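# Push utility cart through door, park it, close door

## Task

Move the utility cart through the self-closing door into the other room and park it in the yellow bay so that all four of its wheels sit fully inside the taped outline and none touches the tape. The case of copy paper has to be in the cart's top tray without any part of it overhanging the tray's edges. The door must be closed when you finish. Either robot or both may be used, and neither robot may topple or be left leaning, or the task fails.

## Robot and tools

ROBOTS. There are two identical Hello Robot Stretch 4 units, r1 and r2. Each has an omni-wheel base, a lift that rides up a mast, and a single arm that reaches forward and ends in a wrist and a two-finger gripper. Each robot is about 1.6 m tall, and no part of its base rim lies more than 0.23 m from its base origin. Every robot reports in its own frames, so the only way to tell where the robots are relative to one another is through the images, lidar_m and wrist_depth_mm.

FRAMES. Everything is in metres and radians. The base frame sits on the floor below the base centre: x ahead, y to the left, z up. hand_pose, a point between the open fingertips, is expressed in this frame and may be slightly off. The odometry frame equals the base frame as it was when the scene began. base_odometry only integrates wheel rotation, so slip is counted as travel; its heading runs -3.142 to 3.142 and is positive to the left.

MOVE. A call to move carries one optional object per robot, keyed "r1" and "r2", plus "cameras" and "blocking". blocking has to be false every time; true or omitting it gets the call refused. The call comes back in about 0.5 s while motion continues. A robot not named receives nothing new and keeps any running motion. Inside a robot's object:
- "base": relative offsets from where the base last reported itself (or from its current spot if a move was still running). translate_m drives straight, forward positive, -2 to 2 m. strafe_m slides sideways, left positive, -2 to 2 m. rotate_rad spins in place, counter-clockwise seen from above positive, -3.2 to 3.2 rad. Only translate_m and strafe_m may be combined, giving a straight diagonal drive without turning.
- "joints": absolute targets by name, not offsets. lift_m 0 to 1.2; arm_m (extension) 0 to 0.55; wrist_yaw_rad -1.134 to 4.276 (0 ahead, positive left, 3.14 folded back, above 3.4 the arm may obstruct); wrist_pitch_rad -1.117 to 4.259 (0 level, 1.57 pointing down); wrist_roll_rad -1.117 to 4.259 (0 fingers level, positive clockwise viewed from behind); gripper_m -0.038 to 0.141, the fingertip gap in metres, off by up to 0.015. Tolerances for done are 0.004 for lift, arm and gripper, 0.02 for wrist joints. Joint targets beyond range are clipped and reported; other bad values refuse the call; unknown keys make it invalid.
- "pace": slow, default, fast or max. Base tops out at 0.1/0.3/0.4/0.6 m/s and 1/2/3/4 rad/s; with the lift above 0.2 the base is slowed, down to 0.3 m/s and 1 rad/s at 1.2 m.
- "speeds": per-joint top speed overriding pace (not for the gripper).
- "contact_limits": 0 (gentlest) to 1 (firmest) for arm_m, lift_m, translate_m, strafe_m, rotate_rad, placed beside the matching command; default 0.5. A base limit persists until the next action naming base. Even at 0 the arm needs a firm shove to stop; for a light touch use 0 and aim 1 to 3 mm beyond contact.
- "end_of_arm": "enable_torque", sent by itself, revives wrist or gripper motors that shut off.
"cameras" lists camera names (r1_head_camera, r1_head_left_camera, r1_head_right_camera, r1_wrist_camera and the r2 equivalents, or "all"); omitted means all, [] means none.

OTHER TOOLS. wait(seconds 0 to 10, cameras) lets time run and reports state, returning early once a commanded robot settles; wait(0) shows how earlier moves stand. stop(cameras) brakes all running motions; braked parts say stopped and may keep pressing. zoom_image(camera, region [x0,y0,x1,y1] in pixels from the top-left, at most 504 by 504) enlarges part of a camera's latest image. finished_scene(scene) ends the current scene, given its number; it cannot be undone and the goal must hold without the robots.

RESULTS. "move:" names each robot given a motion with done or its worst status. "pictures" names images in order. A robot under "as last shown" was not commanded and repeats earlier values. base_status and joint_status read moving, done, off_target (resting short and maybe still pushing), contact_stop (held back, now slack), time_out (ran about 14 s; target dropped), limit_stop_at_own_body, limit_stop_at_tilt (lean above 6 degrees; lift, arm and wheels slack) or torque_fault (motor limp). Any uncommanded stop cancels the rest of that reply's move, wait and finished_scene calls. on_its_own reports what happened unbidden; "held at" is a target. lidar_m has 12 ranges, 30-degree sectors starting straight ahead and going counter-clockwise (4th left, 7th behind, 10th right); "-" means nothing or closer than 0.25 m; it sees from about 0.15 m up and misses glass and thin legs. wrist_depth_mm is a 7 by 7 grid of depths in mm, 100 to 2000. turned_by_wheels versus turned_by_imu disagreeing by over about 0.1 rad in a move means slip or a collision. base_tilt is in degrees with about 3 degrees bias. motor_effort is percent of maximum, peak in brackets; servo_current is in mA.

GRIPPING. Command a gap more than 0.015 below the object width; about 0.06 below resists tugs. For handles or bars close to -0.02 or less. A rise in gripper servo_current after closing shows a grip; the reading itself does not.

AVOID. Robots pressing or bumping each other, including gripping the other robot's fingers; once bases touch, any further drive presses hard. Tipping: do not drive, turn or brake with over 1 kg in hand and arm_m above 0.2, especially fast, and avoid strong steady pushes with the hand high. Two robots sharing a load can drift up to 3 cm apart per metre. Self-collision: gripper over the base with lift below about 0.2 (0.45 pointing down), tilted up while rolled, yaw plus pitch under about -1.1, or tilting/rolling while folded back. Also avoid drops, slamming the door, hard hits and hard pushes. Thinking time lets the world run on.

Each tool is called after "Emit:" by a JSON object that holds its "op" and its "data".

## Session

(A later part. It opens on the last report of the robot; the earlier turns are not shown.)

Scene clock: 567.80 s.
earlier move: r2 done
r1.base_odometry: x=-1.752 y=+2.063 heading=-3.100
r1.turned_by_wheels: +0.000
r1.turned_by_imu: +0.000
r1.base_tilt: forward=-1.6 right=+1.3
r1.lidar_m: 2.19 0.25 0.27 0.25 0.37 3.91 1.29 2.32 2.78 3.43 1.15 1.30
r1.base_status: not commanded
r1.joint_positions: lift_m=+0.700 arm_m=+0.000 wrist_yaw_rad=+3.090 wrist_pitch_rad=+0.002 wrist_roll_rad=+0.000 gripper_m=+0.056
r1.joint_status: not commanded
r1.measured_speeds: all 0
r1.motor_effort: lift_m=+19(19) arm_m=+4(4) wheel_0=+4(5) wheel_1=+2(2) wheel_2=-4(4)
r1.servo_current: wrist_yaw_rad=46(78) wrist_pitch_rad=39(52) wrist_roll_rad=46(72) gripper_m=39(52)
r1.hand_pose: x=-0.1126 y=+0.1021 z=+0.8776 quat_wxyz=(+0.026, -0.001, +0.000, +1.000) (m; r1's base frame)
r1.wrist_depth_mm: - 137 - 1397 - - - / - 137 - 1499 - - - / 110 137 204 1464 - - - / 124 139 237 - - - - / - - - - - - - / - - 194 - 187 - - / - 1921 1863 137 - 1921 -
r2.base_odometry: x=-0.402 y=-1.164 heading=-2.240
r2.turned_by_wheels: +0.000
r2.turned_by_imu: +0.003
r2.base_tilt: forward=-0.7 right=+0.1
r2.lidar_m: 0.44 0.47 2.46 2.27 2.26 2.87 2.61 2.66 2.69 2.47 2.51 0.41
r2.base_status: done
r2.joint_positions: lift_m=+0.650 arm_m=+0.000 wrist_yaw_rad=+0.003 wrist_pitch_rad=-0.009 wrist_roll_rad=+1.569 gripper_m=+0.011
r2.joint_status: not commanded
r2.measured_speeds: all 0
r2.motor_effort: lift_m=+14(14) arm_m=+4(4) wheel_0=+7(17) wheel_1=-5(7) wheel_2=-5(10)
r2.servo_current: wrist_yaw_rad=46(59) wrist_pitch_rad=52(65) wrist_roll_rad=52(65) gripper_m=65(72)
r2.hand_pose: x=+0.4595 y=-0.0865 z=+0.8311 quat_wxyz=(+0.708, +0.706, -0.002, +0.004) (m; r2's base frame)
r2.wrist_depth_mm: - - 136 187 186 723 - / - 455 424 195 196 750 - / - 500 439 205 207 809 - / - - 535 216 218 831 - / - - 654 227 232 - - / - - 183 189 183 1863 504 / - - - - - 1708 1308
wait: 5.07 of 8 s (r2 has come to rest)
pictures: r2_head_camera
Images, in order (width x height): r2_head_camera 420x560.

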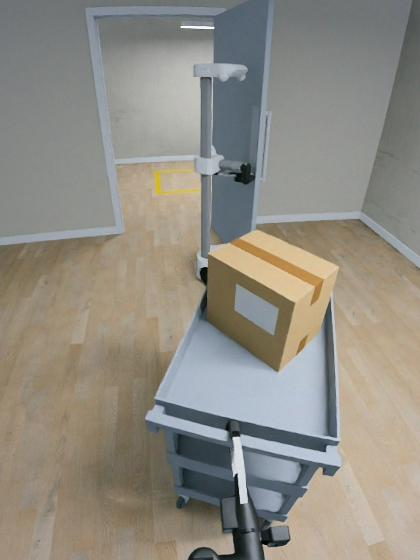

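Emit:
{"op": "move", "data": {"blocking": false, "r2": {"base":{"rotate_rad":0.33},"pace":"slow"}, "cameras": []}}

Emit:
{"op": "wait", "data": {"seconds": 4, "cameras": ["r2_head_camera"]}}

Scene clock: 577.03 s.
move: r2 moving
r1: as last shown
r1.lidar_m: 2.23 0.25 0.25 0.25 0.39 3.93 1.30 2.36 2.77 3.40 1.13 1.33
r1.motor_effort: lift_m=+19(19) arm_m=+4(4) wheel_0=+4(4) wheel_1=+2(2) wheel_2=-4(4)
r1.servo_current: wrist_yaw_rad=65(65) wrist_pitch_rad=39(46) wrist_roll_rad=65(65) gripper_m=39(52)
r1.wrist_depth_mm: - 137 - 1397 - - - / - 137 - 1499 - - - / 110 138 204 1499 - - - / 124 139 238 - - - - / - - - - - - - / - - 193 - 187 - - / - 1983 1808 137 - 1983 -
r2.base_odometry: x=-0.402 y=-1.164 heading=-2.115
r2.turned_by_wheels: +0.124
r2.turned_by_imu: +0.120
r2.base_tilt: forward=-0.7 right=+0.1
r2.lidar_m: 0.46 3.22 2.36 2.28 2.33 2.71 2.60 2.70 2.57 2.49 0.41 0.40
r2.base_status: rotate_rad moving
r2.joint_positions: lift_m=+0.650 arm_m=+0.000 wrist_yaw_rad=-0.008 wrist_pitch_rad=-0.009 wrist_roll_rad=+1.569 gripper_m=+0.011
r2.joint_status: not commanded
r2.measured_speeds: translate_m=+0.000 strafe_m=+0.001 rotate_rad=+0.485 lift_m=+0.000 arm_m=+0.000 wrist_yaw_rad=+0.000 wrist_pitch_rad=+0.000 wrist_roll_rad=+0.000
r2.motor_effort: lift_m=+13(14) arm_m=+4(4) wheel_0=-18(18) wheel_1=-7(10) wheel_2=-12(13)
r2.servo_current: wrist_yaw_rad=52(65) wrist_pitch_rad=52(59) wrist_roll_rad=46(65) gripper_m=78(78)
r2.hand_pose: x=+0.4586 y=-0.0896 z=+0.8311 quat_wxyz=(+0.708, +0.706, -0.006, +0.000) (m; r2's base frame)
r2.wrist_depth_mm: - 459 125 179 178 723 - / - 436 404 188 189 750 - / - - 146 200 204 798 - / - - 585 213 216 - - / - - - 226 236 - - / - - 184 189 184 1921 473 / - - - - - 1863 1229
pictures: none
No camera images: "cameras" was empty.

Scene clock: 577.97 s.
earlier move: r2 done
r1.base_odometry: x=-1.752 y=+2.063 heading=-3.100
r1.turned_by_wheels: +0.000
r1.turned_by_imu: +0.000
r1.base_tilt: forward=-1.6 right=+1.3
r1.lidar_m: 2.22 0.25 0.25 0.25 0.40 3.91 1.31 2.34 2.77 3.41 1.14 3.45
r1.base_status: not commanded
r1.joint_positions: lift_m=+0.700 arm_m=+0.000 wrist_yaw_rad=+3.090 wrist_pitch_rad=+0.002 wrist_roll_rad=+0.000 gripper_m=+0.056
r1.joint_status: not commanded
r1.measured_speeds: all 0
r1.motor_effort: lift_m=+19(19) arm_m=+4(4) wheel_0=+4(4) wheel_1=+2(2) wheel_2=-4(4)
r1.servo_current: wrist_yaw_rad=52(65) wrist_pitch_rad=39(46) wrist_roll_rad=59(65) gripper_m=46(52)
r1.hand_pose: x=-0.1126 y=+0.1021 z=+0.8776 quat_wxyz=(+0.026, -0.001, +0.000, +1.000) (m; r1's base frame)
r1.wrist_depth_mm: - 137 - 1397 - - - / - 138 - 1499 - - - / 110 138 204 1464 - - - / 123 139 237 - - - - / - - - - - - - / - - 194 - 188 - - / - 1921 1863 137 - 1983 -
r2.base_odometry: x=-0.402 y=-1.164 heading=-1.911
r2.turned_by_wheels: +0.204
r2.turned_by_imu: +0.199
r2.base_tilt: forward=-0.7 right=+0.0
r2.lidar_m: 0.47 2.73 2.26 2.26 2.53 2.61 2.60 2.96 2.49 2.48 0.34 0.32
r2.base_status: done
r2.joint_positions: lift_m=+0.650 arm_m=+0.000 wrist_yaw_rad=-0.006 wrist_pitch_rad=-0.009 wrist_roll_rad=+1.569 gripper_m=+0.011
r2.joint_status: not commanded
r2.measured_speeds: all 0
r2.motor_effort: lift_m=+13(14) arm_m=-3(4) wheel_0=-7(18) wheel_1=-5(10) wheel_2=-5(13)
r2.servo_current: wrist_yaw_rad=59(65) wrist_pitch_rad=52(59) wrist_roll_rad=52(65) gripper_m=59(78)
r2.hand_pose: x=+0.4588 y=-0.0891 z=+0.8311 quat_wxyz=(+0.708, +0.706, -0.005, +0.001) (m; r2's base frame)
r2.wrist_depth_mm: - 404 - 132 132 - - / - - - 149 148 - - / - - - 169 168 1921 - / - - 111 195 194 1756 500 / - - 141 216 231 1921 459 / - - 176 178 184 1618 1182 / - - - - - 1499 1182
wait: 0.93 of 4 s (r2 has come to rest)
pictures: r2_head_camera
Images, in order (width x height): r2_head_camera 420x560.

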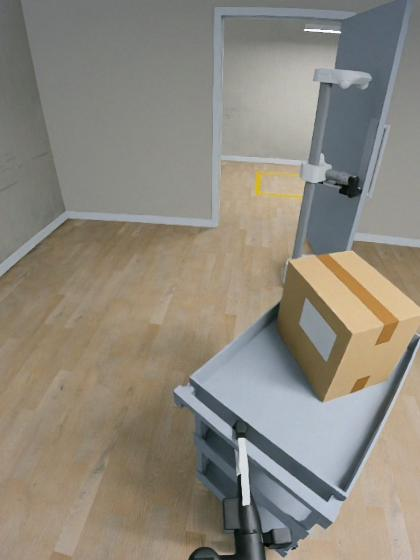

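Emit:
{"op": "move", "data": {"blocking": false, "r2": {"base":{"translate_m":-0.33,"strafe_m":-0.16},"pace":"slow"}, "cameras": []}}

Emit:
{"op": "wait", "data": {"seconds": 8, "cameras": ["r2_head_camera"]}}

Scene clock: 587.27 s.
move: r2 moving
r1: as last shown
r1.base_tilt: forward=-1.6 right=+1.2
r1.lidar_m: 2.19 0.25 0.25 0.25 0.38 3.91 1.31 2.38 2.79 3.39 1.18 3.46
r1.motor_effort: lift_m=+19(19) arm_m=+4(4) wheel_0=+4(4) wheel_1=+1(2) wheel_2=-4(4)
r1.servo_current: wrist_yaw_rad=52(59) wrist_pitch_rad=39(52) wrist_roll_rad=33(65) gripper_m=39(46)
r1.wrist_depth_mm: - 137 - 1430 - - - / - 137 - 1499 - - - / 110 138 205 1499 - - - / 123 139 237 - - - - / - - - - - - - / - - 193 - 187 - - / - 1921 1863 137 - 1921 -
r2.base_odometry: x=-0.403 y=-1.150 heading=-1.911
r2.turned_by_wheels: +0.000
r2.turned_by_imu: +0.000
r2.base_tilt: forward=-0.7 right=+0.1
r2.lidar_m: 0.48 2.73 2.26 2.25 2.52 2.63 2.61 2.92 2.49 2.47 0.31 0.32
r2.base_status: translate_m moving; strafe_m moving
r2.joint_positions: lift_m=+0.650 arm_m=+0.000 wrist_yaw_rad=-0.006 wrist_pitch_rad=-0.009 wrist_roll_rad=+1.569 gripper_m=+0.011
r2.joint_status: not commanded
r2.measured_speeds: translate_m=-0.048 strafe_m=-0.024 rotate_rad=+0.004 lift_m=+0.000 arm_m=+0.000 wrist_yaw_rad=+0.000 wrist_pitch_rad=+0.000 wrist_roll_rad=+0.000
r2.motor_effort: lift_m=+13(14) arm_m=-3(4) wheel_0=-4(10) wheel_1=-10(11) wheel_2=+10(10)
r2.servo_current: wrist_yaw_rad=52(59) wrist_pitch_rad=52(59) wrist_roll_rad=39(59) gripper_m=59(72)
r2.hand_pose: x=+0.4588 y=-0.0891 z=+0.8312 quat_wxyz=(+0.708, +0.706, -0.005, +0.001) (m; r2's base frame)
r2.wrist_depth_mm: - 399 - 134 136 - - / - - - 147 149 - - / - - - 170 169 1921 - / - - 112 190 194 1756 508 / - - 143 214 237 1863 466 / - - 175 177 183 1756 1255 / - - - - - 1499 1098
pictures: none
No camera images: "cameras" was empty.

Scene clock: 591.63 s.
earlier move: r2 done
r1.base_odometry: x=-1.752 y=+2.063 heading=-3.100
r1.turned_by_wheels: +0.000
r1.turned_by_imu: +0.000
r1.base_tilt: forward=-1.6 right=+1.2
r1.lidar_m: 2.21 0.25 0.25 0.25 0.38 3.92 1.29 2.35 2.78 3.41 1.40 3.44
r1.base_status: not commanded
r1.joint_positions: lift_m=+0.700 arm_m=+0.000 wrist_yaw_rad=+3.090 wrist_pitch_rad=+0.002 wrist_roll_rad=+0.000 gripper_m=+0.056
r1.joint_status: not commanded
r1.measured_speeds: all 0
r1.motor_effort: lift_m=+19(19) arm_m=+4(4) wheel_0=+4(5) wheel_1=+1(2) wheel_2=-4(4)
r1.servo_current: wrist_yaw_rad=59(72) wrist_pitch_rad=39(52) wrist_roll_rad=39(65) gripper_m=39(52)
r1.hand_pose: x=-0.1126 y=+0.1021 z=+0.8776 quat_wxyz=(+0.026, -0.001, +0.000, +1.000) (m; r1's base frame)
r1.wrist_depth_mm: - 137 - 1430 - - - / - 137 - 1464 - - - / 110 138 205 1499 - - - / 123 139 238 - - - - / - - - - - - - / - - 193 - 188 - - / - 1921 1808 137 - 1921 -
r2.base_odometry: x=-0.443 y=-0.799 heading=-1.911
r2.turned_by_wheels: +0.000
r2.turned_by_imu: +0.001
r2.base_tilt: forward=-0.7 right=+0.1
r2.lidar_m: 0.40 3.01 2.50 2.44 2.81 2.33 2.32 2.65 2.26 2.24 2.55 0.43
r2.base_status: done
r2.joint_positions: lift_m=+0.650 arm_m=+0.000 wrist_yaw_rad=+0.003 wrist_pitch_rad=-0.009 wrist_roll_rad=+1.569 gripper_m=+0.011
r2.joint_status: not commanded
r2.measured_speeds: all 0
r2.motor_effort: lift_m=+14(14) arm_m=-3(4) wheel_0=-4(10) wheel_1=-4(11) wheel_2=+7(13)
r2.servo_current: wrist_yaw_rad=59(59) wrist_pitch_rad=59(65) wrist_roll_rad=52(59) gripper_m=72(72)
r2.hand_pose: x=+0.4596 y=-0.0865 z=+0.8312 quat_wxyz=(+0.708, +0.706, -0.002, +0.004) (m; r2's base frame)
r2.wrist_depth_mm: - - - 207 206 1661 - / - - 492 213 213 778 - / - 477 445 220 220 798 - / - - 500 225 227 820 - / - - 580 232 234 - - / - - 183 190 185 1921 - / - - - - - 1756 480
wait: 4.37 of 8 s (r2 has come to rest)
pictures: r2_head_camera
Images, in order (width x height): r2_head_camera 420x560.

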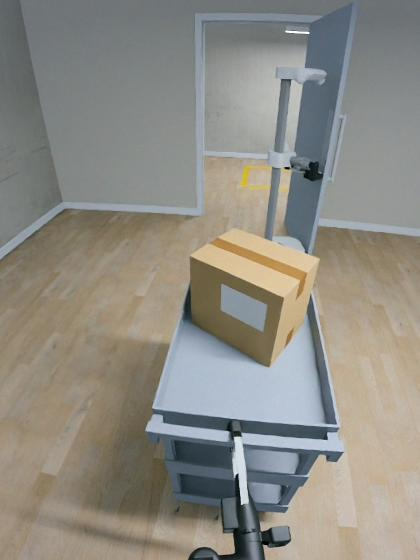

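Emit:
{"op": "move", "data": {"blocking": false, "r2": {"base":{"translate_m":0.62,"strafe_m":0.22},"pace":"slow"}, "cameras": []}}

Emit:
{"op": "wait", "data": {"seconds": 9, "cameras": ["r2_head_camera"]}}

Scene clock: 599.20 s.
move: r2 moving
r1: as last shown
r1.lidar_m: 2.21 0.25 0.25 0.25 0.38 3.90 1.31 2.35 2.78 3.40 1.38 3.43
r1.motor_effort: lift_m=+19(19) arm_m=+4(4) wheel_0=+4(4) wheel_1=+2(2) wheel_2=-4(4)
r1.servo_current: wrist_yaw_rad=72(72) wrist_pitch_rad=39(46) wrist_roll_rad=59(59) gripper_m=46(46)
r1.wrist_depth_mm: - 137 - 1397 - - - / - 138 - 1537 - - - / 110 138 205 1499 - - - / 124 138 237 - - - - / - - - - - - - / - - 193 - 189 - - / - 1863 1808 137 - 1863 -
r2.base_odometry: x=-0.442 y=-0.812 heading=-1.911
r2.turned_by_wheels: +0.000
r2.turned_by_imu: +0.001
r2.base_tilt: forward=-0.7 right=+0.1
r2.lidar_m: 0.42 2.96 2.51 2.45 2.82 2.34 2.34 2.65 2.24 2.24 2.55 0.42
r2.base_status: translate_m moving; strafe_m moving
r2.joint_positions: lift_m=+0.650 arm_m=+0.000 wrist_yaw_rad=+0.003 wrist_pitch_rad=-0.009 wrist_roll_rad=+1.569 gripper_m=+0.011
r2.joint_status: not commanded
r2.measured_speeds: translate_m=+0.050 strafe_m=+0.017 rotate_rad=+0.003 lift_m=+0.000 arm_m=+0.000 wrist_yaw_rad=+0.000 wrist_pitch_rad=+0.000 wrist_roll_rad=+0.000
r2.motor_effort: lift_m=+13(14) arm_m=-3(4) wheel_0=+6(7) wheel_1=+8(8) wheel_2=-10(12)
r2.servo_current: wrist_yaw_rad=59(59) wrist_pitch_rad=46(59) wrist_roll_rad=39(59) gripper_m=65(72)
r2.hand_pose: x=+0.4595 y=-0.0866 z=+0.8312 quat_wxyz=(+0.708, +0.706, -0.002, +0.004) (m; r2's base frame)
r2.wrist_depth_mm: - - - 205 205 750 - / - - 469 211 211 759 - / - 477 445 218 219 798 - / - - 492 225 226 820 - / - - 585 232 233 - - / - - 182 190 185 1921 521 / - - - - - 1808 477
pictures: none
No camera images: "cameras" was empty.

Scene clock: 606.50 s.
earlier move: r2 done
r1.base_odometry: x=-1.752 y=+2.063 heading=-3.100
r1.turned_by_wheels: +0.000
r1.turned_by_imu: +0.000
r1.base_tilt: forward=-1.6 right=+1.3
r1.lidar_m: 2.23 0.25 0.25 0.25 0.38 3.91 1.30 2.34 2.80 0.97 0.95 3.43
r1.base_status: not commanded
r1.joint_positions: lift_m=+0.700 arm_m=+0.000 wrist_yaw_rad=+3.090 wrist_pitch_rad=+0.002 wrist_roll_rad=+0.000 gripper_m=+0.056
r1.joint_status: not commanded
r1.measured_speeds: all 0
r1.motor_effort: lift_m=+19(19) arm_m=+4(4) wheel_0=+4(5) wheel_1=+2(2) wheel_2=-4(4)
r1.servo_current: wrist_yaw_rad=52(78) wrist_pitch_rad=39(52) wrist_roll_rad=59(72) gripper_m=46(52)
r1.hand_pose: x=-0.1126 y=+0.1021 z=+0.8776 quat_wxyz=(+0.026, -0.001, +0.000, +1.000) (m; r1's base frame)
r1.wrist_depth_mm: - 137 - 1430 - - - / - 137 - 1464 - - - / 110 137 205 1464 - - - / 124 139 236 - - - - / - - - - - - - / - - 195 - 187 - - / - 1921 1863 137 - 1808 -
r2.base_odometry: x=-0.442 y=-1.457 heading=-1.911
r2.turned_by_wheels: +0.000
r2.turned_by_imu: -0.001
r2.base_tilt: forward=-0.7 right=+0.1
r2.lidar_m: 0.45 2.60 2.14 2.16 2.41 2.90 2.87 3.12 2.62 2.61 0.42 0.38
r2.base_status: done
r2.joint_positions: lift_m=+0.650 arm_m=+0.000 wrist_yaw_rad=-0.004 wrist_pitch_rad=-0.009 wrist_roll_rad=+1.569 gripper_m=+0.011
r2.joint_status: not commanded
r2.measured_speeds: all 0
r2.motor_effort: lift_m=+13(14) arm_m=-3(4) wheel_0=+0(11) wheel_1=+5(9) wheel_2=-8(14)
r2.servo_current: wrist_yaw_rad=52(59) wrist_pitch_rad=59(65) wrist_roll_rad=46(59) gripper_m=65(72)
r2.hand_pose: x=+0.4589 y=-0.0886 z=+0.8312 quat_wxyz=(+0.708, +0.706, -0.005, +0.002) (m; r2's base frame)
r2.wrist_depth_mm: - 402 117 168 167 683 - / - 442 123 179 178 741 - / - - 496 192 194 - - / - - 591 211 207 - - / - - - 223 234 1921 504 / - - 182 191 184 1863 462 / - - - - - 1921 1229
wait: 7.30 of 9 s (r2 has come to rest)
pictures: r2_head_camera
Images, in order (width x height): r2_head_camera 420x560.

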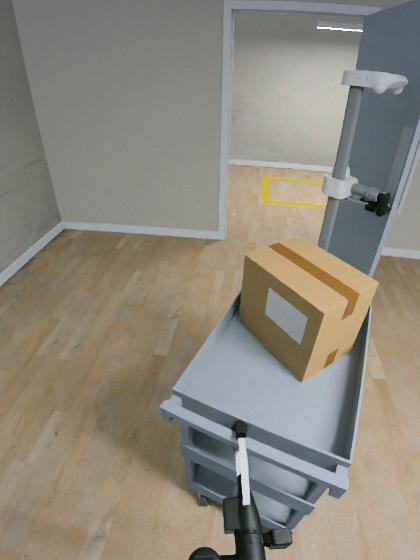

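Emit:
{"op": "move", "data": {"blocking": false, "r2": {"base":{"translate_m":-0.55,"strafe_m":0.02},"pace":"slow"}, "cameras": []}}

Emit:
{"op": "wait", "data": {"seconds": 9, "cameras": ["r2_head_camera"]}}

Scene clock: 616.73 s.
move: r2 moving
r1: as last shown
r1.lidar_m: 2.23 0.25 0.25 0.25 0.42 3.91 1.30 2.36 2.77 0.99 0.94 3.47
r1.motor_effort: lift_m=+19(19) arm_m=+4(4) wheel_0=+4(4) wheel_1=+1(2) wheel_2=-4(4)
r1.servo_current: wrist_yaw_rad=39(52) wrist_pitch_rad=39(46) wrist_roll_rad=59(59) gripper_m=39(46)
r1.wrist_depth_mm: - 137 - 1397 - - - / - 137 - 1430 - - - / 110 138 205 1464 - - - / 124 138 238 - - - - / - - - - - - - / - - 194 - 187 - - / - 1921 1863 137 - 1863 -
r2.base_odometry: x=-0.438 y=-1.446 heading=-1.912
r2.turned_by_wheels: -0.001
r2.turned_by_imu: +0.000
r2.base_tilt: forward=-0.7 right=+0.1
r2.lidar_m: 0.45 2.58 2.16 2.16 2.41 2.89 2.87 3.12 2.62 2.60 0.44 0.37
r2.base_status: translate_m moving; strafe_m moving
r2.joint_positions: lift_m=+0.650 arm_m=+0.000 wrist_yaw_rad=-0.004 wrist_pitch_rad=-0.009 wrist_roll_rad=+1.569 gripper_m=+0.011
r2.joint_status: not commanded
r2.measured_speeds: translate_m=-0.049 strafe_m=+0.002 rotate_rad=+0.000 lift_m=+0.000 arm_m=+0.000 wrist_yaw_rad=+0.000 wrist_pitch_rad=+0.000 wrist_roll_rad=+0.000
r2.motor_effort: lift_m=+13(14) arm_m=-3(4) wheel_0=-11(14) wheel_1=-7(8) wheel_2=+8(10)
r2.servo_current: wrist_yaw_rad=46(52) wrist_pitch_rad=59(59) wrist_roll_rad=46(52) gripper_m=72(72)
r2.hand_pose: x=+0.4589 y=-0.0886 z=+0.8312 quat_wxyz=(+0.708, +0.706, -0.005, +0.002) (m; r2's base frame)
r2.wrist_depth_mm: - 404 118 167 168 691 - / - 442 124 179 179 750 - / - - 500 195 195 - - / - - 591 209 211 - - / - - - 224 234 1808 504 / - - 183 190 184 1863 469 / - - - - - 1863 1229
pictures: none
No camera images: "cameras" was empty.

Scene clock: 623.03 s.
earlier move: r2 done
r1.base_odometry: x=-1.752 y=+2.063 heading=-3.100
r1.turned_by_wheels: +0.000
r1.turned_by_imu: +0.000
r1.base_tilt: forward=-1.6 right=+1.2
r1.lidar_m: 2.21 0.25 0.25 0.25 0.42 3.90 1.29 2.33 2.78 1.54 1.47 3.48
r1.base_status: not commanded
r1.joint_positions: lift_m=+0.700 arm_m=+0.000 wrist_yaw_rad=+3.090 wrist_pitch_rad=+0.002 wrist_roll_rad=+0.000 gripper_m=+0.056
r1.joint_status: not commanded
r1.measured_speeds: all 0
r1.motor_effort: lift_m=+19(19) arm_m=+4(4) wheel_0=+4(5) wheel_1=+1(2) wheel_2=-4(4)
r1.servo_current: wrist_yaw_rad=33(72) wrist_pitch_rad=39(52) wrist_roll_rad=46(65) gripper_m=39(52)
r1.hand_pose: x=-0.1126 y=+0.1021 z=+0.8776 quat_wxyz=(+0.026, -0.001, +0.000, +1.000) (m; r1's base frame)
r1.wrist_depth_mm: - 137 - 1397 - - - / - 137 - 1499 - - - / 110 138 205 1499 - - - / 123 139 238 - - - - / - - - - - - - / - - 194 - 189 - - / - 1921 1756 137 - 1863 -
r2.base_odometry: x=-0.240 y=-0.946 heading=-1.911
r2.turned_by_wheels: +0.001
r2.turned_by_imu: +0.003
r2.base_tilt: forward=-0.7 right=+0.1
r2.lidar_m: 0.38 0.40 2.26 2.22 2.53 2.36 2.33 2.67 2.52 2.51 2.81 0.41
r2.base_status: done
r2.joint_positions: lift_m=+0.650 arm_m=+0.000 wrist_yaw_rad=+0.004 wrist_pitch_rad=-0.009 wrist_roll_rad=+1.569 gripper_m=+0.011
r2.joint_status: not commanded
r2.measured_speeds: all 0
r2.motor_effort: lift_m=+13(14) arm_m=-3(4) wheel_0=-3(15) wheel_1=-5(9) wheel_2=+7(14)
r2.servo_current: wrist_yaw_rad=39(59) wrist_pitch_rad=59(65) wrist_roll_rad=52(59) gripper_m=65(72)
r2.hand_pose: x=+0.4597 y=-0.0862 z=+0.8312 quat_wxyz=(+0.708, +0.706, -0.002, +0.005) (m; r2's base frame)
r2.wrist_depth_mm: - - - 268 279 1537 1229 / - - - 260 266 1921 496 / - - - 253 255 1808 - / - - 480 249 248 842 - / - - 492 241 242 820 - / - - 183 190 185 798 - / - - 569 - - - -
wait: 6.30 of 9 s (r2 has come to rest)
pictures: r2_head_camera
Images, in order (width x height): r2_head_camera 420x560.

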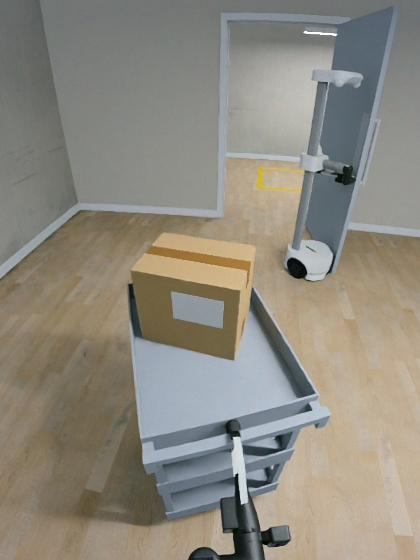

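Emit:
{"op": "move", "data": {"blocking": false, "r2": {"base":{"translate_m":-0.31,"strafe_m":0.155},"pace":"slow"}, "cameras": []}}

Emit:
{"op": "wait", "data": {"seconds": 9, "cameras": ["r2_head_camera"]}}

Scene clock: 637.43 s.
move: r2 moving
r1: as last shown
r1.base_tilt: forward=-1.6 right=+1.3
r1.lidar_m: 2.21 0.27 0.25 0.25 0.38 3.92 1.30 2.34 2.80 1.58 1.47 3.46
r1.motor_effort: lift_m=+19(19) arm_m=+4(4) wheel_0=+4(4) wheel_1=+1(2) wheel_2=-4(4)
r1.servo_current: wrist_yaw_rad=39(59) wrist_pitch_rad=46(46) wrist_roll_rad=59(59) gripper_m=46(46)
r1.wrist_depth_mm: - 137 - 1430 - - - / - 137 - 1499 - - - / 110 137 205 1499 - - - / 123 139 239 - - - - / - - - - - - - / - - 193 - 187 - - / - 1983 1863 137 - 1863 -
r2.base_odometry: x=-0.230 y=-0.936 heading=-1.911
r2.turned_by_wheels: +0.000
r2.turned_by_imu: +0.000
r2.base_tilt: forward=-0.6 right=+0.1
r2.lidar_m: 0.36 0.38 2.26 2.22 2.54 2.33 2.32 2.62 2.54 2.51 2.83 0.47
r2.base_status: translate_m moving; strafe_m moving
r2.joint_positions: lift_m=+0.650 arm_m=+0.000 wrist_yaw_rad=+0.004 wrist_pitch_rad=-0.009 wrist_roll_rad=+1.569 gripper_m=+0.011
r2.joint_status: not commanded
r2.measured_speeds: translate_m=-0.048 strafe_m=+0.024 rotate_rad=+0.001 lift_m=+0.000 arm_m=+0.000 wrist_yaw_rad=+0.000 wrist_pitch_rad=+0.000 wrist_roll_rad=+0.000
r2.motor_effort: lift_m=+14(14) arm_m=-4(4) wheel_0=-9(10) wheel_1=-6(7) wheel_2=+11(13)
r2.servo_current: wrist_yaw_rad=39(59) wrist_pitch_rad=52(59) wrist_roll_rad=26(59) gripper_m=65(72)
r2.hand_pose: x=+0.4597 y=-0.0862 z=+0.8312 quat_wxyz=(+0.708, +0.706, -0.002, +0.005) (m; r2's base frame)
r2.wrist_depth_mm: - - - 266 279 1618 1229 / - - - 259 264 1863 500 / - - - 253 254 1756 - / - - 480 248 247 842 - / - - 496 240 241 820 - / - - 184 190 187 809 - / - - 569 - - - -
pictures: none
No camera images: "cameras" was empty.

Scene clock: 641.57 s.
earlier move: r2 done
r1.base_odometry: x=-1.752 y=+2.063 heading=-3.100
r1.turned_by_wheels: +0.000
r1.turned_by_imu: +0.000
r1.base_tilt: forward=-1.6 right=+1.3
r1.lidar_m: 2.20 0.25 0.26 0.25 0.39 3.92 1.31 2.34 2.80 1.94 1.80 3.46
r1.base_status: not commanded
r1.joint_positions: lift_m=+0.700 arm_m=+0.000 wrist_yaw_rad=+3.090 wrist_pitch_rad=+0.002 wrist_roll_rad=+0.000 gripper_m=+0.056
r1.joint_status: not commanded
r1.measured_speeds: all 0
r1.motor_effort: lift_m=+19(19) arm_m=+4(4) wheel_0=+4(5) wheel_1=+2(2) wheel_2=-4(4)
r1.servo_current: wrist_yaw_rad=39(72) wrist_pitch_rad=39(52) wrist_roll_rad=59(65) gripper_m=39(52)
r1.hand_pose: x=-0.1126 y=+0.1021 z=+0.8776 quat_wxyz=(+0.026, -0.001, +0.000, +1.000) (m; r1's base frame)
r1.wrist_depth_mm: - 137 - 1397 - - - / - 137 - 1499 - - - / 110 138 205 1499 - - - / 124 138 238 - - - - / - - - - - - - / - - 193 - 188 - - / - 1983 1863 137 - 1863 -
r2.base_odometry: x=+0.010 y=-0.705 heading=-1.912
r2.turned_by_wheels: -0.001
r2.turned_by_imu: -0.002
r2.base_tilt: forward=-0.6 right=+0.1
r2.lidar_m: 0.34 0.41 2.12 2.13 2.43 2.02 2.01 2.26 2.62 2.59 2.94 0.47
r2.base_status: done
r2.joint_positions: lift_m=+0.650 arm_m=+0.000 wrist_yaw_rad=-0.001 wrist_pitch_rad=-0.009 wrist_roll_rad=+1.569 gripper_m=+0.011
r2.joint_status: not commanded
r2.measured_speeds: all 0
r2.motor_effort: lift_m=+13(14) arm_m=-4(4) wheel_0=-7(13) wheel_1=-5(7) wheel_2=+3(13)
r2.servo_current: wrist_yaw_rad=39(59) wrist_pitch_rad=59(59) wrist_roll_rad=52(65) gripper_m=72(78)
r2.hand_pose: x=+0.4592 y=-0.0878 z=+0.8312 quat_wxyz=(+0.708, +0.706, -0.004, +0.003) (m; r2's base frame)
r2.wrist_depth_mm: - - - 282 291 1464 1160 / - - - 271 276 1808 1229 / - - - 260 264 1808 - / - - 585 251 252 809 - / - - 488 242 243 820 - / - - 183 190 185 788 - / - - 539 - - - -
wait: 4.13 of 9 s (r2 has come to rest)
pictures: r2_head_camera
Images, in order (width x height): r2_head_camera 420x560.

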